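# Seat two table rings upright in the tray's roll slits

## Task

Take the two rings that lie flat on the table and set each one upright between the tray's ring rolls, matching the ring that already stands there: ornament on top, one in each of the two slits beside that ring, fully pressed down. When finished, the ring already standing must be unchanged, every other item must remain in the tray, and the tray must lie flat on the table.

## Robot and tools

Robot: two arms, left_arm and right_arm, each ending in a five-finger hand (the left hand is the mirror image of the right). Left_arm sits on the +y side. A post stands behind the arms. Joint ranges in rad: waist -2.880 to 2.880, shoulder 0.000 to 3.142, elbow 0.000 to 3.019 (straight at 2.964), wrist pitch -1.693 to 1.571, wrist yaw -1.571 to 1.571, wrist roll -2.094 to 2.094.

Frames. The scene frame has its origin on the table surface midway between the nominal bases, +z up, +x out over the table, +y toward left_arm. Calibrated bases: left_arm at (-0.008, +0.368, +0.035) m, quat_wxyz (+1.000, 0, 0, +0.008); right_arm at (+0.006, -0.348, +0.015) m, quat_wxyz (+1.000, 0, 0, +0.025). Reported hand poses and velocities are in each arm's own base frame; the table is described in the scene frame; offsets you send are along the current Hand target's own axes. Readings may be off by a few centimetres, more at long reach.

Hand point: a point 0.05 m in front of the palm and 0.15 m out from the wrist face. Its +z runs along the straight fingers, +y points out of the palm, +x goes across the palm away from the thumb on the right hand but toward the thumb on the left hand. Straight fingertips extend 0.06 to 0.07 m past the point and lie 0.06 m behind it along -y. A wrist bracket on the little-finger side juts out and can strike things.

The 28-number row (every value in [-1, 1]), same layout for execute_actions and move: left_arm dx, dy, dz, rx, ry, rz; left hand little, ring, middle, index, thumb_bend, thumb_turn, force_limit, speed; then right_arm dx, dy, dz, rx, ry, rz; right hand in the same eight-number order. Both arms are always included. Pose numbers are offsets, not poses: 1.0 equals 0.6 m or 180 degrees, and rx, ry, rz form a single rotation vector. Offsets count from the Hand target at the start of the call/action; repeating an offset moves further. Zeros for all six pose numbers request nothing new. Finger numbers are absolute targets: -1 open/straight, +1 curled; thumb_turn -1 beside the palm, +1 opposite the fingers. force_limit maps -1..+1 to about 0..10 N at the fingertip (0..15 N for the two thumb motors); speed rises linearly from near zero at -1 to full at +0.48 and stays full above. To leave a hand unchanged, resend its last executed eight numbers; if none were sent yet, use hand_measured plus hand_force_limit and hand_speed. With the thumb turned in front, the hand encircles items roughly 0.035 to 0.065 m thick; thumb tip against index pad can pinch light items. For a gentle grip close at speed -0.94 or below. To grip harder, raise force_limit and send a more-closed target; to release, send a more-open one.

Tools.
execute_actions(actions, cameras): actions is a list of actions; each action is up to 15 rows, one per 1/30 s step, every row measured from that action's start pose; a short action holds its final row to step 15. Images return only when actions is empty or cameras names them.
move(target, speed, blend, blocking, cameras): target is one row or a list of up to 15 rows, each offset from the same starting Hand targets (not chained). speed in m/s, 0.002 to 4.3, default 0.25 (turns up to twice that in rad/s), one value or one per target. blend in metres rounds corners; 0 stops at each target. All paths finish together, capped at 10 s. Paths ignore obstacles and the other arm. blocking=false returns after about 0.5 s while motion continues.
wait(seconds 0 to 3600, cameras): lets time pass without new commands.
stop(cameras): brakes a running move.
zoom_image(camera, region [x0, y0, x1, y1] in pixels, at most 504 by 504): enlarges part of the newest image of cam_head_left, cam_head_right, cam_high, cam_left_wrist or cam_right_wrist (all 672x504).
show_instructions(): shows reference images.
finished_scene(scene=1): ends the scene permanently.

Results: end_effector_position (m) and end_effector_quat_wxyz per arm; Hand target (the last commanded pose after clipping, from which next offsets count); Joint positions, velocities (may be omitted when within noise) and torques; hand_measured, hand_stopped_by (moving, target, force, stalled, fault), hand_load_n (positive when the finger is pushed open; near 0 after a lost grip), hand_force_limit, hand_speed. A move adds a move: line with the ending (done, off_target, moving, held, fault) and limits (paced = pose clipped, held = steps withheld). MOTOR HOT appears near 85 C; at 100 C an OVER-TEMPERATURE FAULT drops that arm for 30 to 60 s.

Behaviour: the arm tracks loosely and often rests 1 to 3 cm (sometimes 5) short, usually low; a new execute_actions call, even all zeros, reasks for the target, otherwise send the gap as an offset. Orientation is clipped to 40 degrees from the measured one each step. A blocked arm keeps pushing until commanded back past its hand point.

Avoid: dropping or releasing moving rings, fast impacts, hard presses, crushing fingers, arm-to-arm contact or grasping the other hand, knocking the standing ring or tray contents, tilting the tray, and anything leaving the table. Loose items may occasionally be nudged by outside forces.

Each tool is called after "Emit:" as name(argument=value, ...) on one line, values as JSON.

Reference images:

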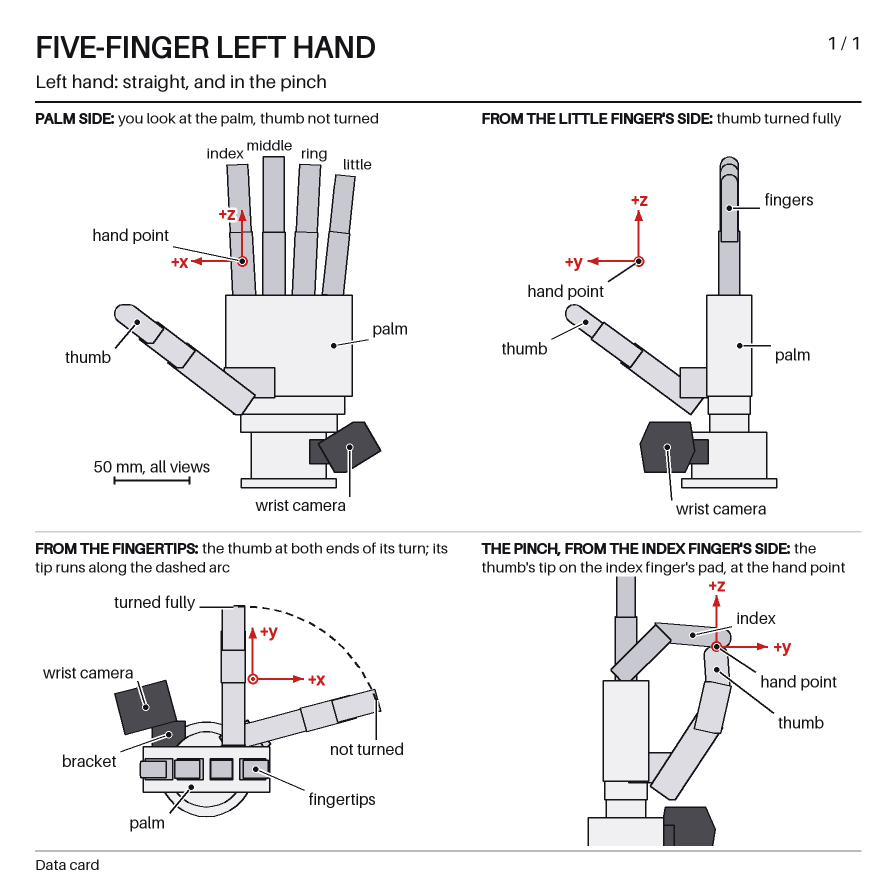

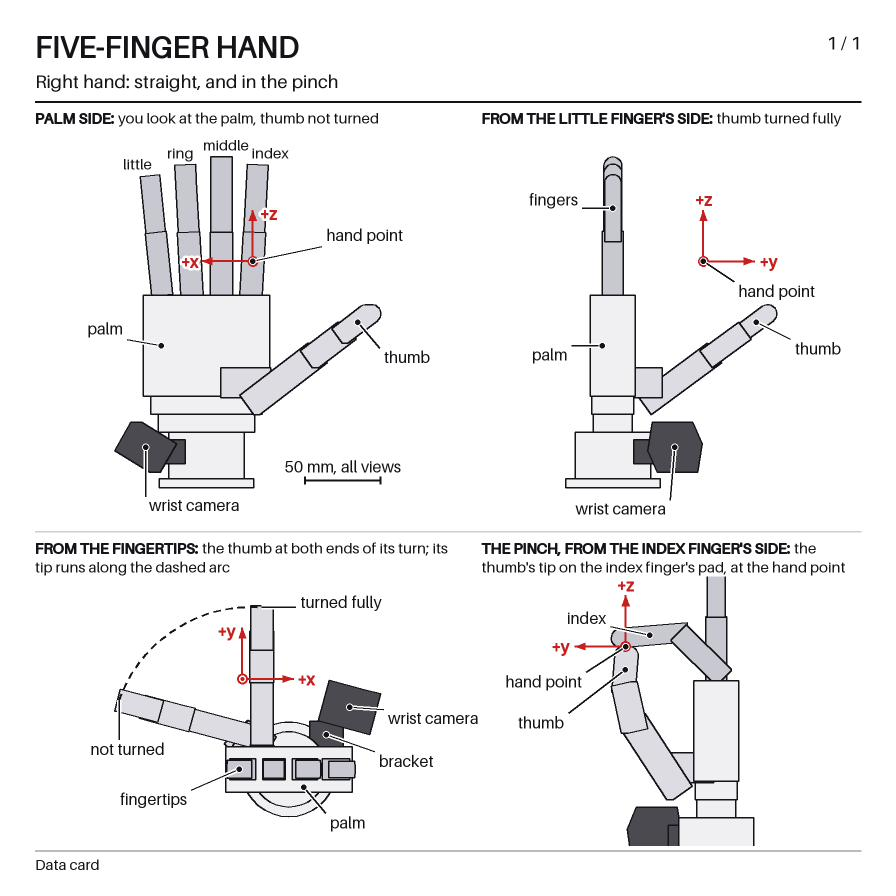

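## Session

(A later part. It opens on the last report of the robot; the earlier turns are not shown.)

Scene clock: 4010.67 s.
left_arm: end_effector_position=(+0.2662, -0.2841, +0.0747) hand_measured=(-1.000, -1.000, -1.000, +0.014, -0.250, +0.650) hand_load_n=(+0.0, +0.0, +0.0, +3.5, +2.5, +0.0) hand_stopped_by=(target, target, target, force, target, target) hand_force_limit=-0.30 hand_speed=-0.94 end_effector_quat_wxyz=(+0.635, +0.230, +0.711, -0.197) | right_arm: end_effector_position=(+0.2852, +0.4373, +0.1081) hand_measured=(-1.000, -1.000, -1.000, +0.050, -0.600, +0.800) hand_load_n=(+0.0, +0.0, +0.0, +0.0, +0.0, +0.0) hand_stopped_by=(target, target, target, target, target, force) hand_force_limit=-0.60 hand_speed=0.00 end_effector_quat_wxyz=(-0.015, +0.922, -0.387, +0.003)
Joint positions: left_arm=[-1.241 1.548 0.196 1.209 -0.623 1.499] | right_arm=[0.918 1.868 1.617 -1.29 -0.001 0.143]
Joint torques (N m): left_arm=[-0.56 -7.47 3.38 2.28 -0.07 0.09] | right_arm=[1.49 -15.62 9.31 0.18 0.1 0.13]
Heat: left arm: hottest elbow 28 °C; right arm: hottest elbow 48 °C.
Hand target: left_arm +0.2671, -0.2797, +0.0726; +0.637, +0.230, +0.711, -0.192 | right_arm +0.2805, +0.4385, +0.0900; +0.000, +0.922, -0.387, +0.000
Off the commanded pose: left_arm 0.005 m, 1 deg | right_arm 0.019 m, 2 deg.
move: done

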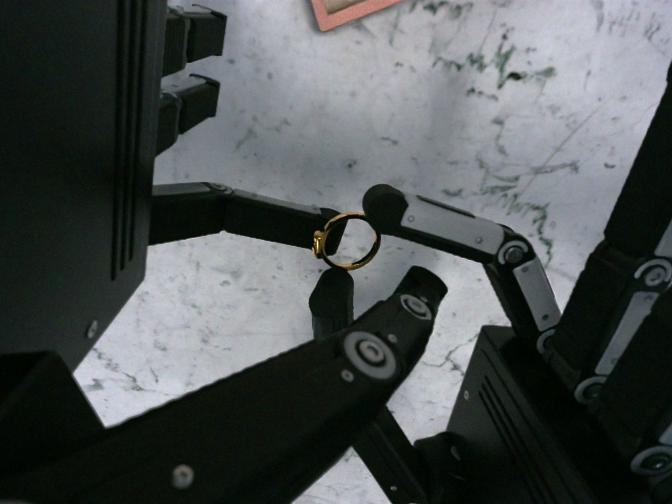

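Emit:
move(target=[[0.0057,-0.0168,-0.008,0,0,0,-1,-1,-1,0.145,-0.25,0.65,-0.3,-0.94,0,0,0,0,0,0,-1,-1,-1,0.05,-0.6,0.88,-0.6,0]], speed=0.03, cameras=["cam_right_wrist"])

Emit:
zoom_image(camera="cam_right_wrist", region=[300, 180, 420, 300])

Scene clock: 4015.60 s.
left_arm: end_effector_position=(+0.2603, -0.2829, +0.0710) hand_measured=(-1.000, -1.000, -1.000, +0.014, -0.250, +0.650) hand_load_n=(+0.0, +0.0, +0.0, +3.5, +2.0, +0.0) hand_stopped_by=(target, target, target, force, target, target) hand_force_limit=-0.30 hand_speed=-0.94 end_effector_quat_wxyz=(+0.636, +0.228, +0.712, -0.188) | right_arm: end_effector_position=(+0.2852, +0.4373, +0.1081) hand_measured=(-1.000, -1.000, -1.000, +0.050, -0.600, +0.800) hand_load_n=(+0.0, -0.5, +0.0, +0.0, +0.0, +0.0) hand_stopped_by=(target, target, target, target, target, force) hand_force_limit=-0.60 hand_speed=0.00 end_effector_quat_wxyz=(-0.015, +0.922, -0.387, +0.003)
Joint positions: left_arm=[-1.272 1.569 0.196 1.221 -0.669 1.499] | right_arm=[0.918 1.868 1.617 -1.29 -0.001 0.143]
Joint torques (N m): left_arm=[-1.44 -7.82 3.62 2.36 -0.05 0.02] | right_arm=[1.9 -15.33 9.28 0.21 0.1 0.11]
Heat: left arm: hottest elbow 28 °C; right arm: hottest elbow 48 °C.
Hand target: left_arm +0.2571, -0.2850, +0.0696; +0.637, +0.230, +0.711, -0.192 | right_arm +0.2805, +0.4385, +0.0900; +0.000, +0.922, -0.387, +0.000
Off the commanded pose: left_arm 0.004 m, 1 deg | right_arm 0.019 m, 2 deg.
move: done

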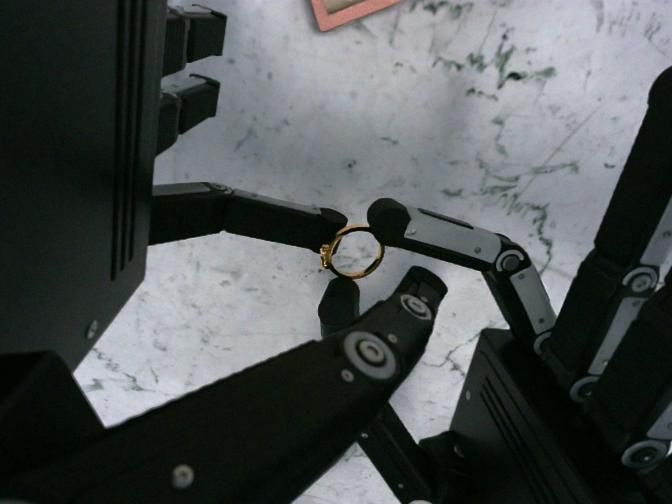

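Scaled by 4.200.

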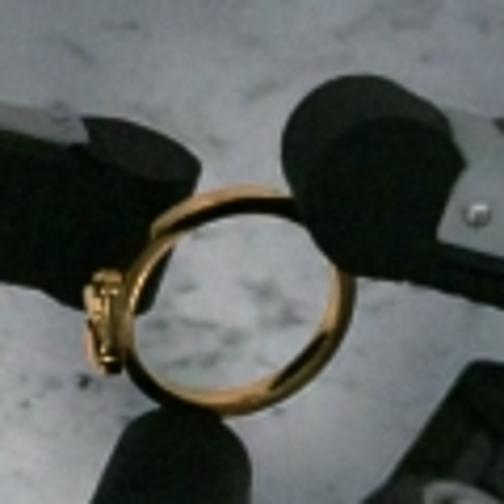

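Emit:
move(target=[[-0.0095,-0.0048,0.0227,0,0,0,-1,-1,-1,0.145,-0.25,0.65,-0.3,-0.94,0,0,0,0,0,0,-1,-1,-1,0.05,-0.6,0.88,-0.6,0]], speed=0.03, cameras=["cam_right_wrist"])

Emit:
zoom_image(camera="cam_right_wrist", region=[300, 180, 420, 300])

Scene clock: 4019.77 s.
left_arm: end_effector_position=(+0.2605, -0.2885, +0.0705) hand_measured=(-1.000, -1.000, -1.000, +0.014, -0.250, +0.650) hand_load_n=(+0.0, +0.0, +0.0, +3.5, +2.5, +0.0) hand_stopped_by=(target, target, target, force, target, target) hand_force_limit=-0.30 hand_speed=-0.94 end_effector_quat_wxyz=(+0.633, +0.235, +0.712, -0.193) | right_arm: end_effector_position=(+0.2852, +0.4373, +0.1081) hand_measured=(-1.000, -1.000, -1.000, +0.050, -0.600, +0.800) hand_load_n=(+0.0, +0.5, +0.0, +0.0, -0.5, +0.0) hand_stopped_by=(target, target, target, target, target, force) hand_force_limit=-0.60 hand_speed=0.00 end_effector_quat_wxyz=(-0.015, +0.922, -0.387, +0.003)
Joint positions: left_arm=[-1.269 1.569 0.203 1.211 -0.648 1.499] | right_arm=[0.918 1.868 1.617 -1.29 -0.001 0.143]
Joint torques (N m): left_arm=[0.03 -8.7 6 1.48 0.07 0.03] | right_arm=[0.97 -15.09 9.47 0.2 0.1 0.1]
Heat: left arm: hottest elbow 28 °C; right arm: hottest elbow 48 °C.
Hand target: left_arm +0.2671, -0.2956, +0.0736; +0.637, +0.230, +0.711, -0.192 | right_arm +0.2805, +0.4385, +0.0900; +0.000, +0.922, -0.387, +0.000
Off the commanded pose: left_arm 0.010 m, 1 deg | right_arm 0.019 m, 2 deg.
move: done

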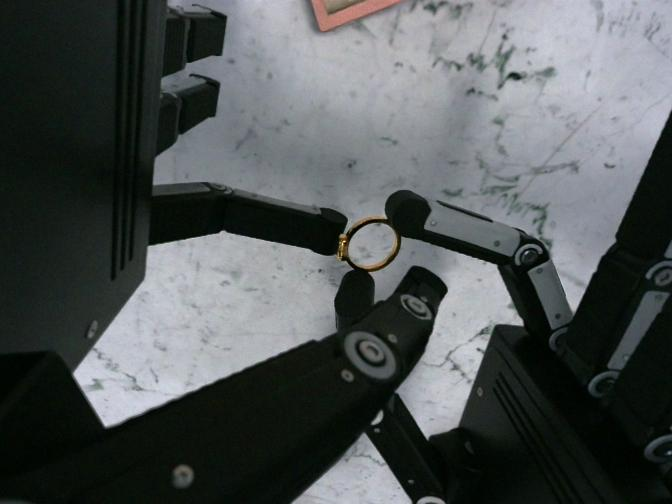

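Scaled by 4.200.

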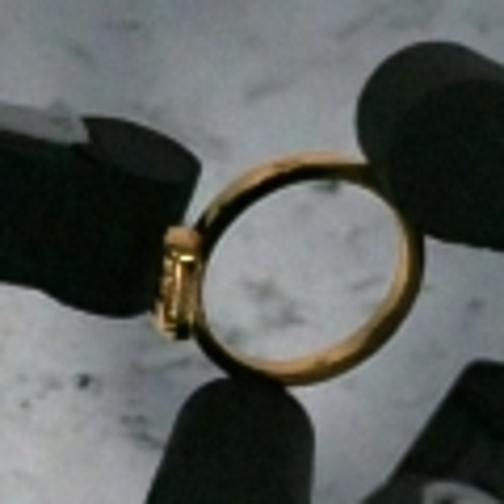

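Emit:
move(target=[[-0.0013,0.0153,-0.0002,0,0,0,-1,-1,-1,0.145,-0.25,0.65,-0.3,-0.94,0,0,0,0,0,0,-1,-1,-1,0.05,-0.6,0.88,-0.6,0]], speed=0.03, cameras=["cam_right_wrist"])

Emit:
zoom_image(camera="cam_right_wrist", region=[300, 180, 420, 300])

Scene clock: 4023.00 s.
left_arm: end_effector_position=(+0.2673, -0.2861, +0.0697) hand_measured=(-1.000, -1.000, -1.000, +0.014, -0.250, +0.650) hand_load_n=(+0.0, +0.0, +0.0, +3.5, +2.5, +0.0) hand_stopped_by=(target, target, target, force, target, target) hand_force_limit=-0.30 hand_speed=-0.94 end_effector_quat_wxyz=(+0.632, +0.233, +0.713, -0.194) | right_arm: end_effector_position=(+0.2852, +0.4373, +0.1081) hand_measured=(-1.000, -1.000, -1.000, +0.050, -0.600, +0.800) hand_load_n=(+0.0, +0.0, +0.0, +0.0, +0.0, +0.0) hand_stopped_by=(target, target, target, target, target, force) hand_force_limit=-0.60 hand_speed=0.00 end_effector_quat_wxyz=(-0.015, +0.922, -0.387, +0.003)
Joint positions: left_arm=[-1.238 1.569 0.203 1.211 -0.619 1.499] | right_arm=[0.918 1.868 1.617 -1.29 -0.001 0.143]
Joint torques (N m): left_arm=[0.21 -9.52 5.08 1.61 0.08 0.06] | right_arm=[1.26 -14.97 9.46 0.13 0.09 0.09]
Heat: left arm: hottest elbow 28 °C; right arm: hottest elbow 47 °C.
Hand target: left_arm +0.2723, -0.2881, +0.0746; +0.637, +0.230, +0.711, -0.192 | right_arm +0.2805, +0.4385, +0.0900; +0.000, +0.922, -0.387, +0.000
Off the commanded pose: left_arm 0.007 m, 1 deg | right_arm 0.019 m, 2 deg.
move: done

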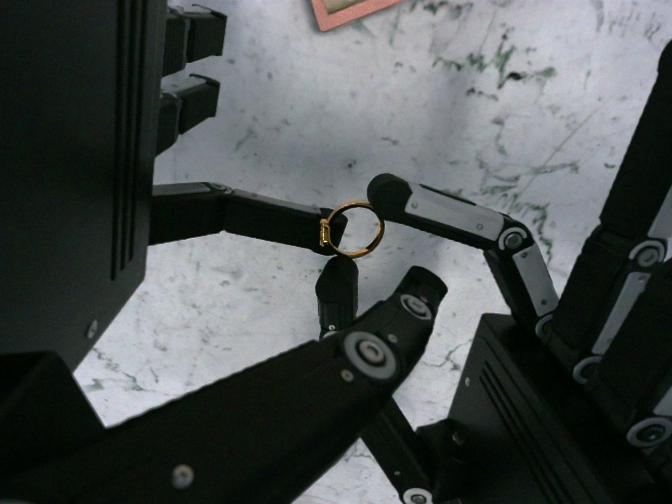

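Scaled by 4.200.

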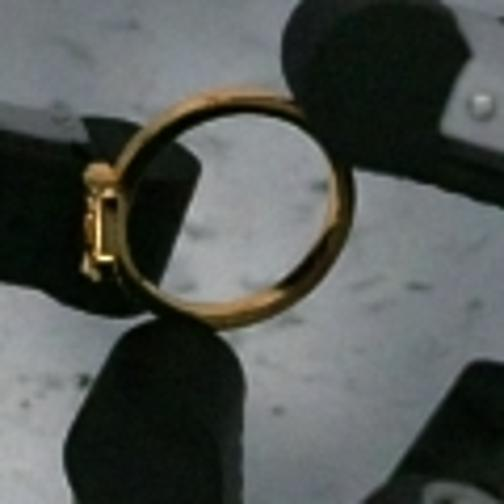

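Emit:
move(target=[[0.0087,0.0035,-0.0162,0,0,0,-1,-1,-1,0.145,-0.25,0.65,-0.3,-0.94,0,0,0,0,0,0,-1,-1,-1,0.05,-0.6,0.88,-0.6,0]], speed=0.03, cameras=["cam_right_wrist"])

Emit:
zoom_image(camera="cam_right_wrist", region=[300, 180, 420, 300])

Scene clock: 4026.87 s.
left_arm: end_effector_position=(+0.2674, -0.2814, +0.0705) hand_measured=(-1.000, -1.000, -1.000, +0.014, -0.250, +0.650) hand_load_n=(+0.0, +0.0, +0.0, +3.5, +2.5, +0.0) hand_stopped_by=(target, target, target, force, target, target) hand_force_limit=-0.30 hand_speed=-0.94 end_effector_quat_wxyz=(+0.635, +0.228, +0.713, -0.191) | right_arm: end_effector_position=(+0.2852, +0.4373, +0.1081) hand_measured=(-1.000, -1.000, -1.000, +0.050, -0.600, +0.800) hand_load_n=(+0.0, +0.0, +0.0, +0.0, +0.0, +0.0) hand_stopped_by=(target, target, target, target, target, force) hand_force_limit=-0.60 hand_speed=0.00 end_effector_quat_wxyz=(-0.015, +0.922, -0.387, +0.003)
Joint positions: left_arm=[-1.238 1.569 0.196 1.223 -0.631 1.499] | right_arm=[0.918 1.868 1.617 -1.29 -0.001 0.143]
Joint torques (N m): left_arm=[-1.44 -7.94 3.34 2.14 -0.12 0.02] | right_arm=[1.32 -15.44 9.35 0.13 0.1 0.07]
Heat: left arm: hottest elbow 28 °C; right arm: hottest elbow 47 °C.
Hand target: left_arm +0.2651, -0.2804, +0.0705; +0.637, +0.230, +0.711, -0.192 | right_arm +0.2805, +0.4385, +0.0900; +0.000, +0.922, -0.387, +0.000
Off the commanded pose: left_arm 0.002 m, 0 deg | right_arm 0.019 m, 2 deg.
move: done

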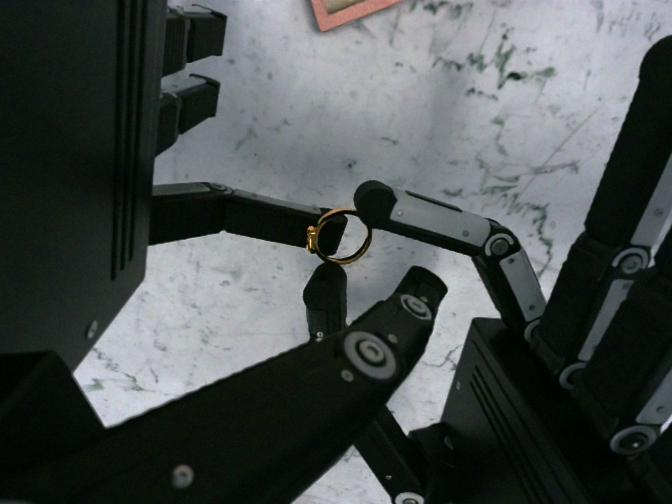

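Scaled by 4.200.

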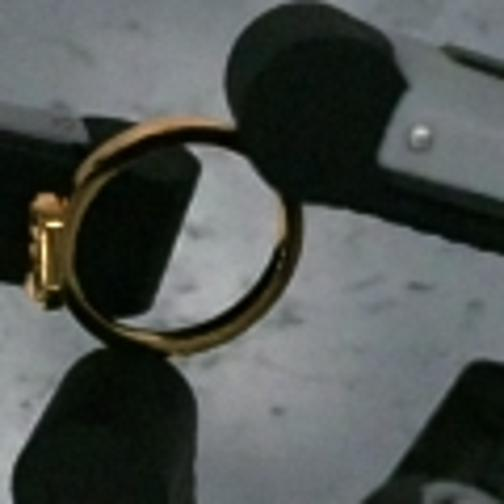

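Emit:
move(target=[[-0.0015,-0.0123,-0.0028,0,0,0,-1,-1,-1,0.145,-0.25,0.65,-0.3,-0.94,0,0,0,0,0,0,-1,-1,-1,0.05,-0.6,0.88,-0.6,0]], speed=0.03, cameras=["cam_right_wrist"])

Emit:
zoom_image(camera="cam_right_wrist", region=[300, 180, 420, 300])

Scene clock: 4031.20 s.
left_arm: end_effector_position=(+0.2624, -0.2824, +0.0713) hand_measured=(-1.000, -1.000, -1.000, +0.014, -0.250, +0.650) hand_load_n=(+0.0, +0.0, +0.0, +3.5, +2.5, +0.0) hand_stopped_by=(target, target, target, force, target, target) hand_force_limit=-0.30 hand_speed=-0.94 end_effector_quat_wxyz=(+0.637, +0.227, +0.712, -0.189) | right_arm: end_effector_position=(+0.2852, +0.4373, +0.1081) hand_measured=(-1.000, -1.000, -1.000, +0.050, -0.600, +0.800) hand_load_n=(+0.0, +0.0, +0.0, +0.0, +0.0, +0.0) hand_stopped_by=(target, target, target, target, target, force) hand_force_limit=-0.60 hand_speed=0.00 end_effector_quat_wxyz=(-0.015, +0.922, -0.387, +0.003)
Joint positions: left_arm=[-1.262 1.569 0.196 1.224 -0.66 1.499] | right_arm=[0.918 1.868 1.617 -1.29 -0.001 0.143]
Joint torques (N m): left_arm=[-1.61 -9.17 3.99 1.62 -0.08 0.02] | right_arm=[1.32 -14.97 9.22 0.1 0.11 0.11]
Heat: left arm: hottest elbow 28 °C; right arm: hottest elbow 47 °C.
Hand target: left_arm +0.2597, -0.2855, +0.0715; +0.637, +0.230, +0.711, -0.192 | right_arm +0.2805, +0.4385, +0.0900; +0.000, +0.922, -0.387, +0.000
Off the commanded pose: left_arm 0.004 m, 1 deg | right_arm 0.019 m, 2 deg.
move: done

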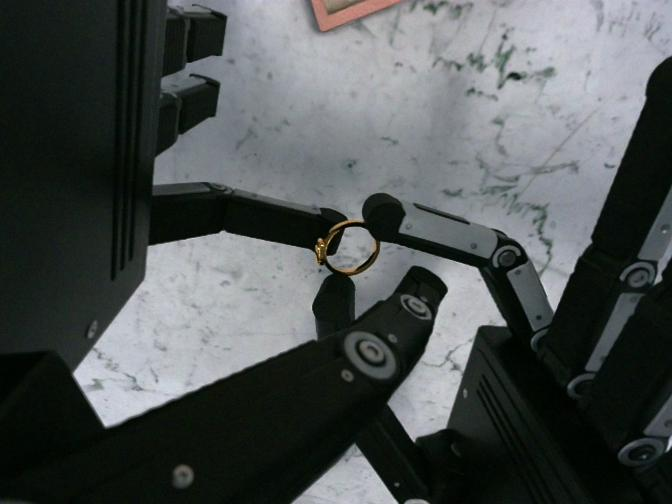

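Scaled by 4.200.

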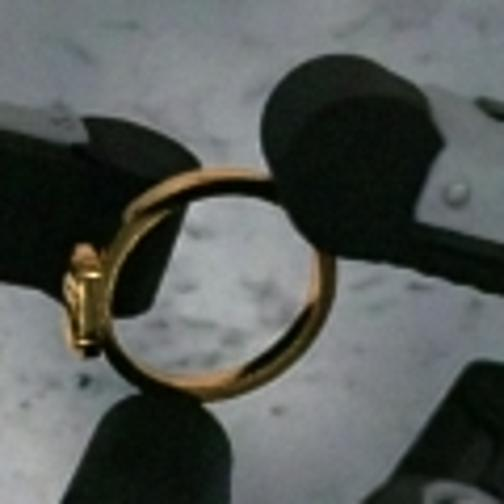

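Emit:
move(target=[[-0.0083,-0.0042,0.0193,0,0,0,-1,-1,-1,0.145,-0.25,0.65,-0.3,-0.94,0,0,0,0,0,0,-1,-1,-1,0.05,-0.6,0.88,-0.6,0]], speed=0.03, cameras=["cam_right_wrist"])

Emit:
zoom_image(camera="cam_right_wrist", region=[300, 180, 420, 300])

Scene clock: 4084.03 s.
left_arm: end_effector_position=(+0.2616, -0.2865, +0.0684) hand_measured=(-1.000, -1.000, -1.000, +0.014, -0.250, +0.650) hand_load_n=(+0.0, +0.0, +0.0, +3.5, +2.5, +0.0) hand_stopped_by=(target, target, target, force, target, target) hand_force_limit=-0.30 hand_speed=-0.94 end_effector_quat_wxyz=(+0.631, +0.237, +0.714, -0.190) | right_arm: end_effector_position=(+0.2852, +0.4373, +0.1081) hand_measured=(-1.000, -1.000, -1.000, +0.050, -0.600, +0.800) hand_load_n=(+0.0, +0.0, +0.0, +0.0, +0.0, +0.0) hand_stopped_by=(target, target, target, target, target, force) hand_force_limit=-0.60 hand_speed=0.00 end_effector_quat_wxyz=(-0.015, +0.922, -0.387, +0.003)
Joint positions: left_arm=[-1.263 1.569 0.201 1.203 -0.644 1.499] | right_arm=[0.918 1.868 1.617 -1.29 -0.001 0.143]
Joint torques (N m): left_arm=[0.5 -8.59 6.23 1.31 0.09 0.03] | right_arm=[1.55 -14.97 9.32 0.17 0.09 0.1]
Heat: left arm: hottest elbow 28 °C; right arm: hottest elbow 47 °C.
Hand target: left_arm +0.2681, -0.2946, +0.0750; +0.637, +0.230, +0.711, -0.192 | right_arm +0.2805, +0.4385, +0.0900; +0.000, +0.922, -0.387, +0.000
Off the commanded pose: left_arm 0.012 m, 1 deg | right_arm 0.019 m, 2 deg.
move: off_target (left_arm)

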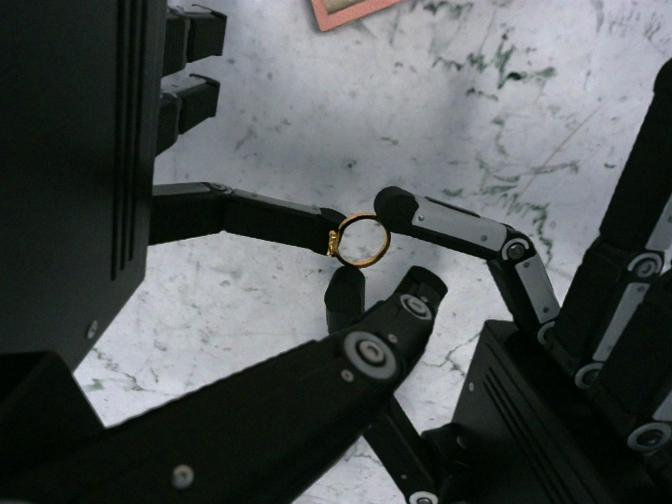

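Scaled by 4.200.

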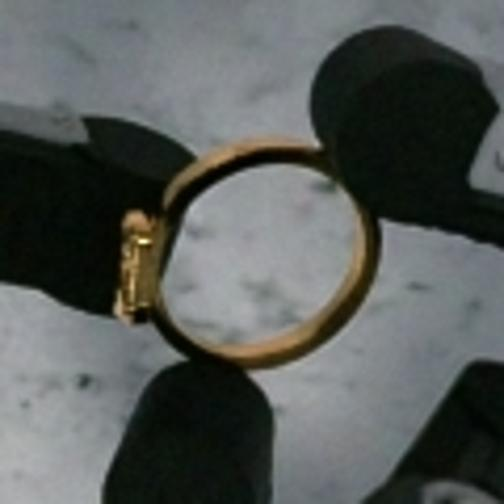

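Emit:
move(target=[[-0.005,0.0001,-0.0006,0,0,0,-1,-1,-1,0.145,-0.25,0.65,-0.3,-0.94,0,0,0,0,0,0,-1,-1,-1,0.05,-0.6,0.88,-0.6,0]], speed=0.02, cameras=["cam_right_wrist"])

Emit:
zoom_image(camera="cam_right_wrist", region=[300, 180, 420, 300])

Scene clock: 4086.60 s.
left_arm: end_effector_position=(+0.2614, -0.2859, +0.0680) hand_measured=(-1.000, -1.000, -1.000, +0.014, -0.250, +0.650) hand_load_n=(+0.0, +0.0, +0.0, +3.5, +2.5, +0.0) hand_stopped_by=(target, target, target, force, target, target) hand_force_limit=-0.30 hand_speed=-0.94 end_effector_quat_wxyz=(+0.629, +0.239, +0.716, -0.187) | right_arm: end_effector_position=(+0.2852, +0.4373, +0.1081) hand_measured=(-1.000, -1.000, -1.000, +0.050, -0.600, +0.800) hand_load_n=(+0.0, +0.0, +0.0, +0.0, +0.0, +0.0) hand_stopped_by=(target, target, target, target, target, force) hand_force_limit=-0.60 hand_speed=0.00 end_effector_quat_wxyz=(-0.015, +0.922, -0.387, +0.003)
Joint positions: left_arm=[-1.263 1.559 0.201 1.184 -0.644 1.499] | right_arm=[0.918 1.868 1.617 -1.29 -0.001 0.143]
Joint torques (N m): left_arm=[-0.09 -10.64 6.34 1.11 0.04 0.08] | right_arm=[1.55 -15.09 9.37 0.23 0.07 0.11]
Heat: left arm: hottest elbow 28 °C; right arm: hottest elbow 47 °C.
Hand target: left_arm +0.2680, -0.2946, +0.0780; +0.637, +0.230, +0.711, -0.192 | right_arm +0.2805, +0.4385, +0.0900; +0.000, +0.922, -0.387, +0.000
Off the commanded pose: left_arm 0.015 m, 2 deg | right_arm 0.019 m, 2 deg.
move: off_target (left_arm)

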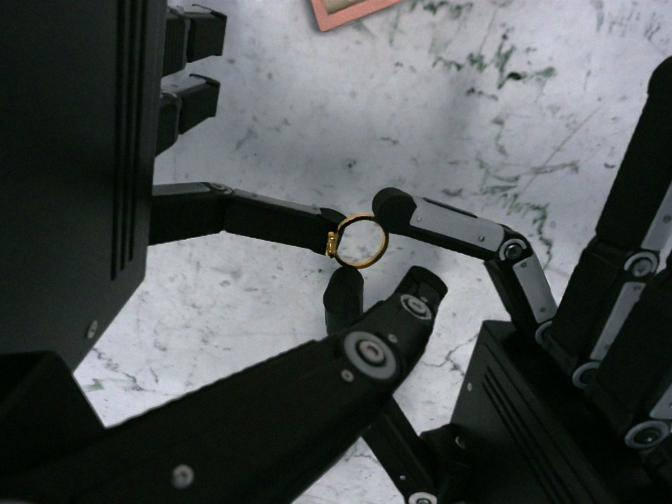

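Scaled by 4.200.

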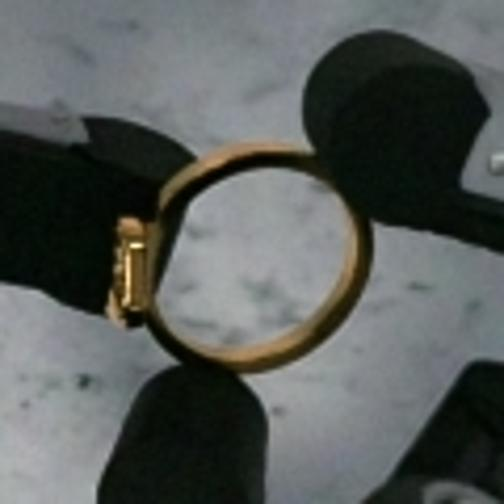

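Emit:
move(target=[[-0.0066,0.0001,-0.0008,0,0,0,-1,-1,-1,0.145,-0.25,0.65,-0.3,-0.94,0,0,0,0,0,0,-1,-1,-1,0.05,-0.6,0.88,-0.6,0]], speed=0.02, cameras=["cam_right_wrist"])

Emit:
zoom_image(camera="cam_right_wrist", region=[300, 180, 420, 300])

Scene clock: 4089.20 s.
left_arm: end_effector_position=(+0.2613, -0.2857, +0.0717) hand_measured=(-1.000, -1.000, -1.000, +0.014, -0.250, +0.650) hand_load_n=(+0.0, +0.0, +0.0, +3.5, +2.5, -0.5) hand_stopped_by=(target, target, target, force, target, target) hand_force_limit=-0.30 hand_speed=-0.94 end_effector_quat_wxyz=(+0.629, +0.239, +0.716, -0.187) | right_arm: end_effector_position=(+0.2852, +0.4373, +0.1081) hand_measured=(-1.000, -1.000, -1.000, +0.050, -0.600, +0.800) hand_load_n=(+0.0, +0.0, +0.0, +0.0, +0.0, +0.0) hand_stopped_by=(target, target, target, target, target, force) hand_force_limit=-0.60 hand_speed=0.00 end_effector_quat_wxyz=(-0.015, +0.922, -0.387, +0.003)
Joint positions: left_arm=[-1.263 1.533 0.201 1.158 -0.644 1.499] | right_arm=[0.918 1.868 1.617 -1.29 -0.001 0.143]
Joint torques (N m): left_arm=[-0.21 -9.93 6.56 1.18 0.06 0] | right_arm=[1.32 -15.09 9.25 0.14 0.06 0.1]
Heat: left arm: hottest elbow 28 °C; right arm: hottest elbow 47 °C.
Hand target: left_arm +0.2680, -0.2946, +0.0820; +0.637, +0.230, +0.711, -0.192 | right_arm +0.2805, +0.4385, +0.0900; +0.000, +0.922, -0.387, +0.000
Off the commanded pose: left_arm 0.015 m, 2 deg | right_arm 0.019 m, 2 deg.
move: off_target (left_arm)

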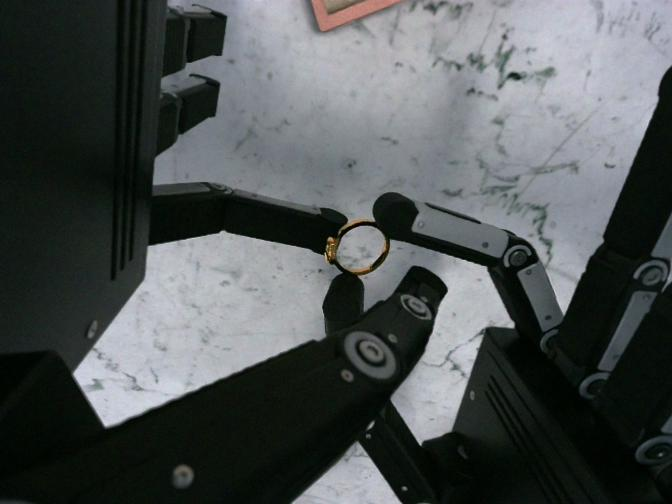

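Scaled by 4.200.

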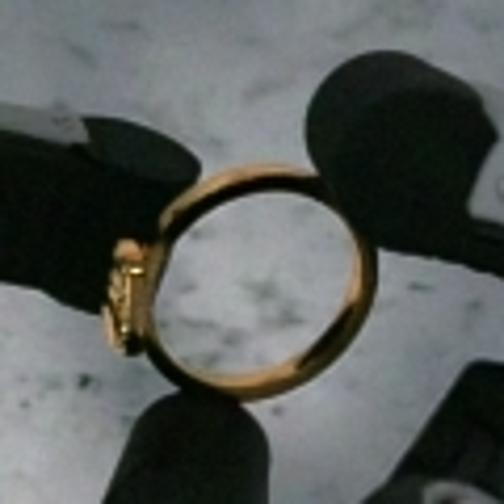

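Emit:
move(target=[[0.0003,0.0088,0.0024,0,0,0,-1,-1,-1,0.145,-0.25,0.65,-0.3,-0.94,0,0,0,0,0,0,-1,-1,-1,0.05,-0.6,0.88,-0.6,0]], speed=0.02, cameras=["cam_right_wrist"])

Emit:
zoom_image(camera="cam_right_wrist", region=[300, 180, 420, 300])

Scene clock: 4091.73 s.
left_arm: end_effector_position=(+0.2656, -0.2842, +0.0711) hand_measured=(-1.000, -1.000, -1.000, +0.014, -0.250, +0.650) hand_load_n=(+0.0, +0.0, +0.0, +3.5, +2.5, +0.0) hand_stopped_by=(target, target, target, force, target, target) hand_force_limit=-0.30 hand_speed=-0.94 end_effector_quat_wxyz=(+0.628, +0.239, +0.717, -0.188) | right_arm: end_effector_position=(+0.2852, +0.4373, +0.1081) hand_measured=(-1.000, -1.000, -1.000, +0.050, -0.600, +0.800) hand_load_n=(+0.0, +0.0, +0.0, +0.0, +0.0, +0.0) hand_stopped_by=(target, target, target, target, target, force) hand_force_limit=-0.60 hand_speed=0.00 end_effector_quat_wxyz=(-0.015, +0.922, -0.387, +0.003)
Joint positions: left_arm=[-1.243 1.533 0.201 1.157 -0.624 1.499] | right_arm=[0.918 1.868 1.617 -1.29 -0.001 0.143]
Joint torques (N m): left_arm=[0.67 -10.11 6.09 1.37 0.1 0.12] | right_arm=[1.44 -15.03 9.39 0.25 0.03 0.1]
Heat: left arm: hottest elbow 28 °C; right arm: hottest elbow 47 °C.
Hand target: left_arm +0.2723, -0.2909, +0.0817; +0.637, +0.230, +0.711, -0.192 | right_arm +0.2805, +0.4385, +0.0900; +0.000, +0.922, -0.387, +0.000
Off the commanded pose: left_arm 0.014 m, 2 deg | right_arm 0.019 m, 2 deg.
move: off_target (left_arm)

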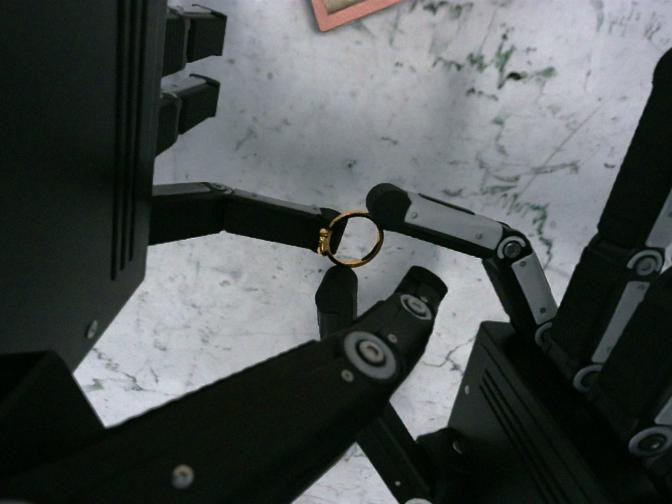

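Scaled by 4.200.

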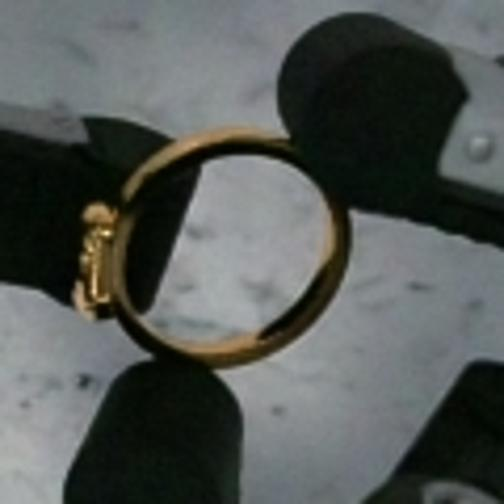

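Emit:
move(target=[[-0.0013,0,-0.0002,0,0,0,-1,-1,-1,0.145,-0.25,0.65,-0.3,-0.94,0,0,0,0,0,0,-1,-1,-1,0.05,-0.6,0.88,-0.6,0]], speed=0.02)

Emit:
execute_actions(actions=[[[0,0,0,0,0,0,-1,-1,-1,0.145,-0.25,0.65,-0.3,-0.94,0,0,0,0,0,0,-1,-1,-1,0.05,-0.4,0.86,-0.6,-0.6]],[[0,0,0,0,0,0,-1,-1,-1,0.145,-0.25,0.65,-0.3,-0.94,0,0,0,0,0,0,-1,-1,-1,0.05,-0.22,0.80,-0.6,-0.6]]], cameras=["cam_left_wrist","cam_right_wrist"])

Scene clock: 4096.23 s.
left_arm: end_effector_position=(+0.2657, -0.2845, +0.0727) hand_measured=(-1.000, -1.000, -1.000, +0.014, -0.250, +0.650) hand_load_n=(+0.0, +0.0, +0.0, +3.5, +2.5, +0.0) hand_stopped_by=(target, target, target, force, target, target) hand_force_limit=-0.30 hand_speed=-0.94 end_effector_quat_wxyz=(+0.629, +0.237, +0.716, -0.189) | right_arm: end_effector_position=(+0.2852, +0.4373, +0.1081) hand_measured=(-1.000, -1.000, -1.000, +0.050, -0.600, +0.800) hand_load_n=(+0.0, +0.0, +0.0, +0.0, +0.0, +0.0) hand_stopped_by=(target, target, target, target, target, force) hand_force_limit=-0.60 hand_speed=0.00 end_effector_quat_wxyz=(-0.015, +0.922, -0.387, +0.003)
Joint positions: left_arm=[-1.243 1.529 0.201 1.157 -0.623 1.499] | right_arm=[0.918 1.868 1.617 -1.29 -0.001 0.143]
Joint torques (N m): left_arm=[0.09 -9.11 6.17 1.24 0.11 0.07] | right_arm=[1.26 -14.92 9.25 0.29 0.04 0.11]
Heat: left arm: hottest elbow 28 °C; right arm: hottest elbow 47 °C.
Hand target: left_arm +0.2722, -0.2910, +0.0825; +0.637, +0.230, +0.711, -0.192 | right_arm +0.2805, +0.4385, +0.0900; +0.000, +0.922, -0.387, +0.000
Off the commanded pose: left_arm 0.013 m, 1 deg | right_arm 0.019 m, 2 deg.
move: off_target (left_arm)

Scene clock: 4097.43 s.
left_arm: end_effector_position=(+0.2657, -0.2845, +0.0727) hand_measured=(-1.000, -1.000, -1.000, +0.014, -0.250, +0.650) hand_load_n=(+0.0, +0.0, +0.0, +3.5, +2.5, -0.5) hand_stopped_by=(target, target, target, force, target, target) hand_force_limit=-0.30 hand_speed=-0.94 end_effector_quat_wxyz=(+0.629, +0.237, +0.716, -0.189) | right_arm: end_effector_position=(+0.2852, +0.4373, +0.1081) hand_measured=(-1.000, -1.000, -1.000, +0.050, -0.220, +0.800) hand_load_n=(+0.0, +0.0, +0.0, +0.0, +0.0, +0.0) hand_stopped_by=(target, target, target, target, target, target) hand_force_limit=-0.60 hand_speed=-0.60 end_effector_quat_wxyz=(-0.015, +0.922, -0.387, +0.003)
Joint positions: left_arm=[-1.243 1.529 0.201 1.157 -0.623 1.499] | right_arm=[0.918 1.868 1.617 -1.29 -0.001 0.143]
Joint torques (N m): left_arm=[-0.44 -10.23 6.04 1.4 0.04 0.06] | right_arm=[1.2 -15.09 9.33 0.17 0.09 0.13]
Heat: left arm: hottest elbow 28 °C; right arm: hottest elbow 47 °C.
Hand target: left_arm +0.2722, -0.2910, +0.0825; +0.637, +0.230, +0.711, -0.192 | right_arm +0.2805, +0.4385, +0.0900; +0.000, +0.922, -0.387, +0.000
Off the commanded pose: left_arm 0.013 m, 1 deg | right_arm 0.019 m, 2 deg.

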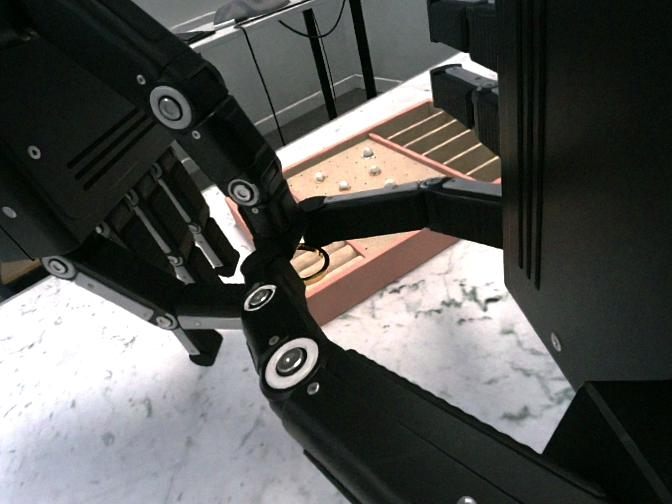

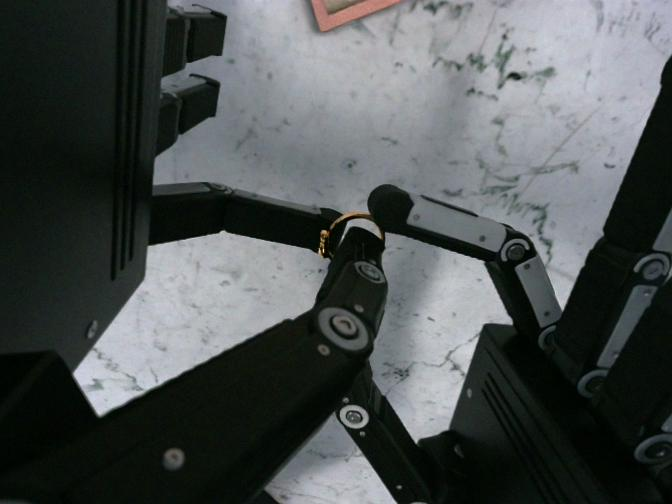

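Emit:
execute_actions(actions=[[[0,0,0,0,0,0,-1,-1,-1,0.145,-0.25,0.65,-0.3,-0.94,0,0,0,0,0,0,-1,-1,-1,0.05,-0.2,0.74,-0.6,-0.7]],[[0,0,0,0,0,0,-1,-1,-1,0.145,-0.25,0.65,-0.3,-0.94,0,0,0,0,0,0,-1,-1,-1,0.05,-0.1,0.69,-0.7,-0.8]]], cameras=["cam_left_wrist","cam_right_wrist"])

Emit:
zoom_image(camera="cam_right_wrist", region=[300, 190, 400, 290])

Emit:
zoom_image(camera="cam_left_wrist", region=[210, 170, 350, 310])

Scene clock: 4100.67 s.
left_arm: end_effector_position=(+0.2657, -0.2845, +0.0727) hand_measured=(-1.000, -1.000, -1.000, +0.014, -0.250, +0.650) hand_load_n=(+0.0, +0.0, +0.0, +3.5, +2.5, +0.0) hand_stopped_by=(target, target, target, force, target, target) hand_force_limit=-0.30 hand_speed=-0.94 end_effector_quat_wxyz=(+0.629, +0.237, +0.716, -0.189) | right_arm: end_effector_position=(+0.2853, +0.4372, +0.1080) hand_measured=(-1.000, -1.000, -1.000, +0.050, -0.100, +0.690) hand_load_n=(+0.0, +0.0, +0.0, +0.0, +0.0, +0.0) hand_stopped_by=(target, target, target, target, target, target) hand_force_limit=-0.70 hand_speed=-0.80 end_effector_quat_wxyz=(-0.015, +0.922, -0.387, +0.004)
Joint positions: left_arm=[-1.243 1.529 0.201 1.157 -0.623 1.499] | right_arm=[0.918 1.868 1.617 -1.29 0 0.143]
Joint torques (N m): left_arm=[0.03 -10.23 6.11 1.29 0.07 0.07] | right_arm=[1.32 -14.97 9.31 0.16 0.08 0.06]
Heat: left arm: hottest elbow 28 °C; right arm: hottest elbow 46 °C.
Hand target: left_arm +0.2722, -0.2910, +0.0825; +0.637, +0.230, +0.711, -0.192 | right_arm +0.2805, +0.4385, +0.0900; +0.000, +0.922, -0.387, +0.000
Off the commanded pose: left_arm 0.013 m, 1 deg | right_arm 0.019 m, 2 deg.

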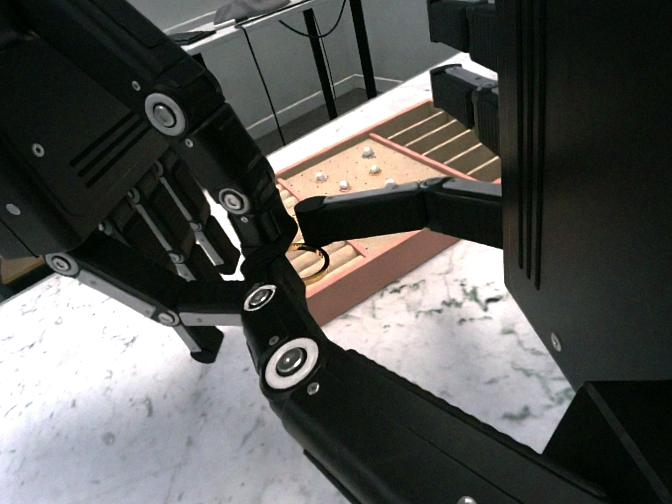

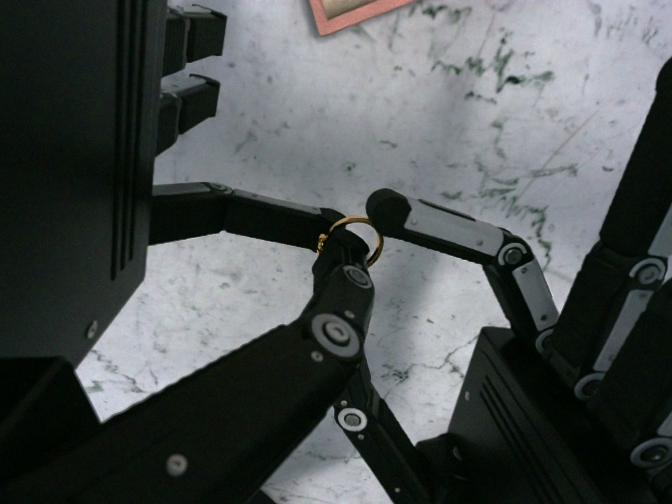

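Scaled by 5.040.

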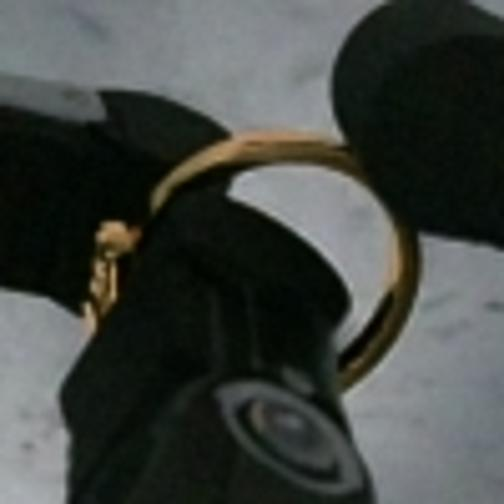

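Scaled by 3.600.

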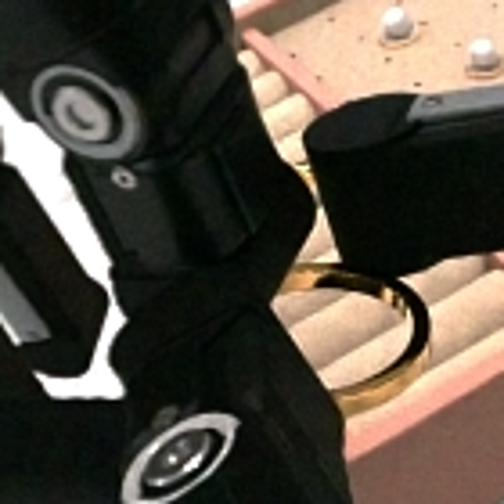

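Emit:
execute_actions(actions=[[[0,0,0,0,0,0,-1,-1,-1,0.145,-0.25,0.65,-0.3,-0.94,0,0,0,0,0,0,-1,-1,-1,0.05,-0.05,0.68,-0.75,-0.9]],[[0,0,0,0,0,0,-1,-1,-1,0.145,-0.25,0.65,-0.3,-0.94,0,0,0,0,0,0,-1,-1,-1,0.05,-0.02,0.68,-0.75,-0.95]],[[0,0,0,0,0,0,-1,-1,-1,0.145,-0.25,0.65,-0.3,-0.94,0,0,0,0,0,0,-1,-1,-1,0.05,0.0,0.68,-0.75,-0.95]]], cameras=["cam_left_wrist","cam_right_wrist"])

Emit:
zoom_image(camera="cam_right_wrist", region=[300, 190, 400, 290])

Emit:
zoom_image(camera="cam_left_wrist", region=[210, 170, 350, 310])

Scene clock: 4104.07 s.
left_arm: end_effector_position=(+0.2657, -0.2845, +0.0727) hand_measured=(-1.000, -1.000, -1.000, +0.014, -0.250, +0.650) hand_load_n=(+0.0, +0.0, +0.0, +3.5, +3.0, +0.0) hand_stopped_by=(target, target, target, force, target, target) hand_force_limit=-0.30 hand_speed=-0.94 end_effector_quat_wxyz=(+0.629, +0.237, +0.716, -0.189) | right_arm: end_effector_position=(+0.2853, +0.4372, +0.1080) hand_measured=(-1.000, -1.000, -1.000, +0.050, +0.000, +0.680) hand_load_n=(+0.0, +0.0, +0.0, +0.0, +0.5, +0.0) hand_stopped_by=(target, target, target, target, target, target) hand_force_limit=-0.75 hand_speed=-0.95 end_effector_quat_wxyz=(-0.015, +0.922, -0.387, +0.004)
Joint positions: left_arm=[-1.243 1.529 0.201 1.157 -0.623 1.499] | right_arm=[0.918 1.868 1.617 -1.29 0 0.143]
Joint torques (N m): left_arm=[-0.15 -10.17 6.32 1.24 0.07 0.08] | right_arm=[0.91 -15.33 9.35 0.21 0.05 0.11]
Heat: left arm: hottest elbow 28 °C; right arm: hottest elbow 46 °C.
Hand target: left_arm +0.2722, -0.2910, +0.0825; +0.637, +0.230, +0.711, -0.192 | right_arm +0.2805, +0.4385, +0.0900; +0.000, +0.922, -0.387, +0.000
Off the commanded pose: left_arm 0.013 m, 1 deg | right_arm 0.019 m, 2 deg.

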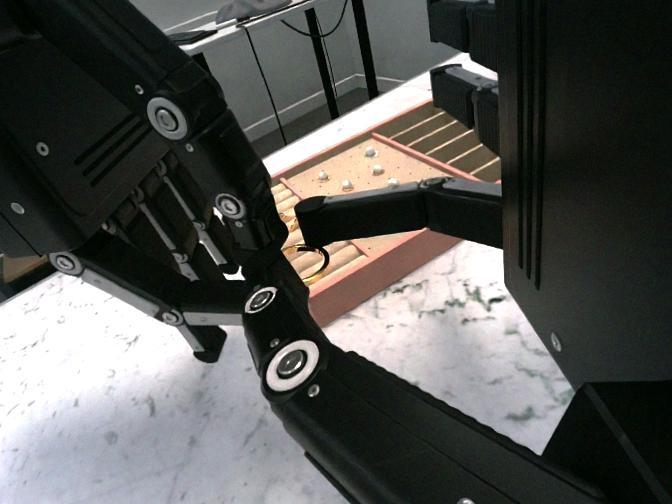

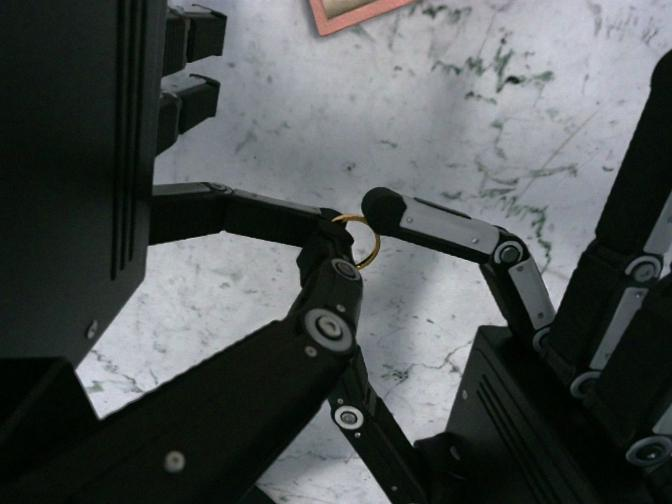

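Scaled by 5.040.

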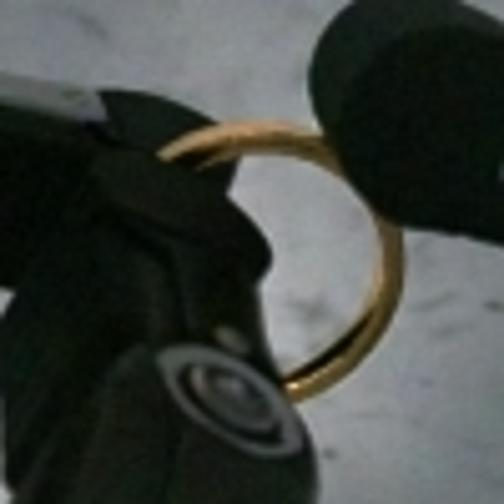

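Scaled by 3.600.

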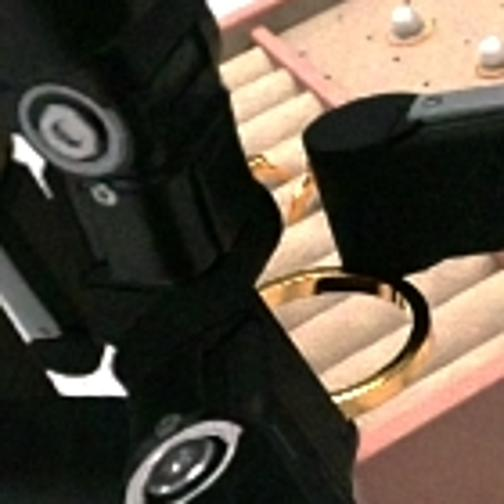

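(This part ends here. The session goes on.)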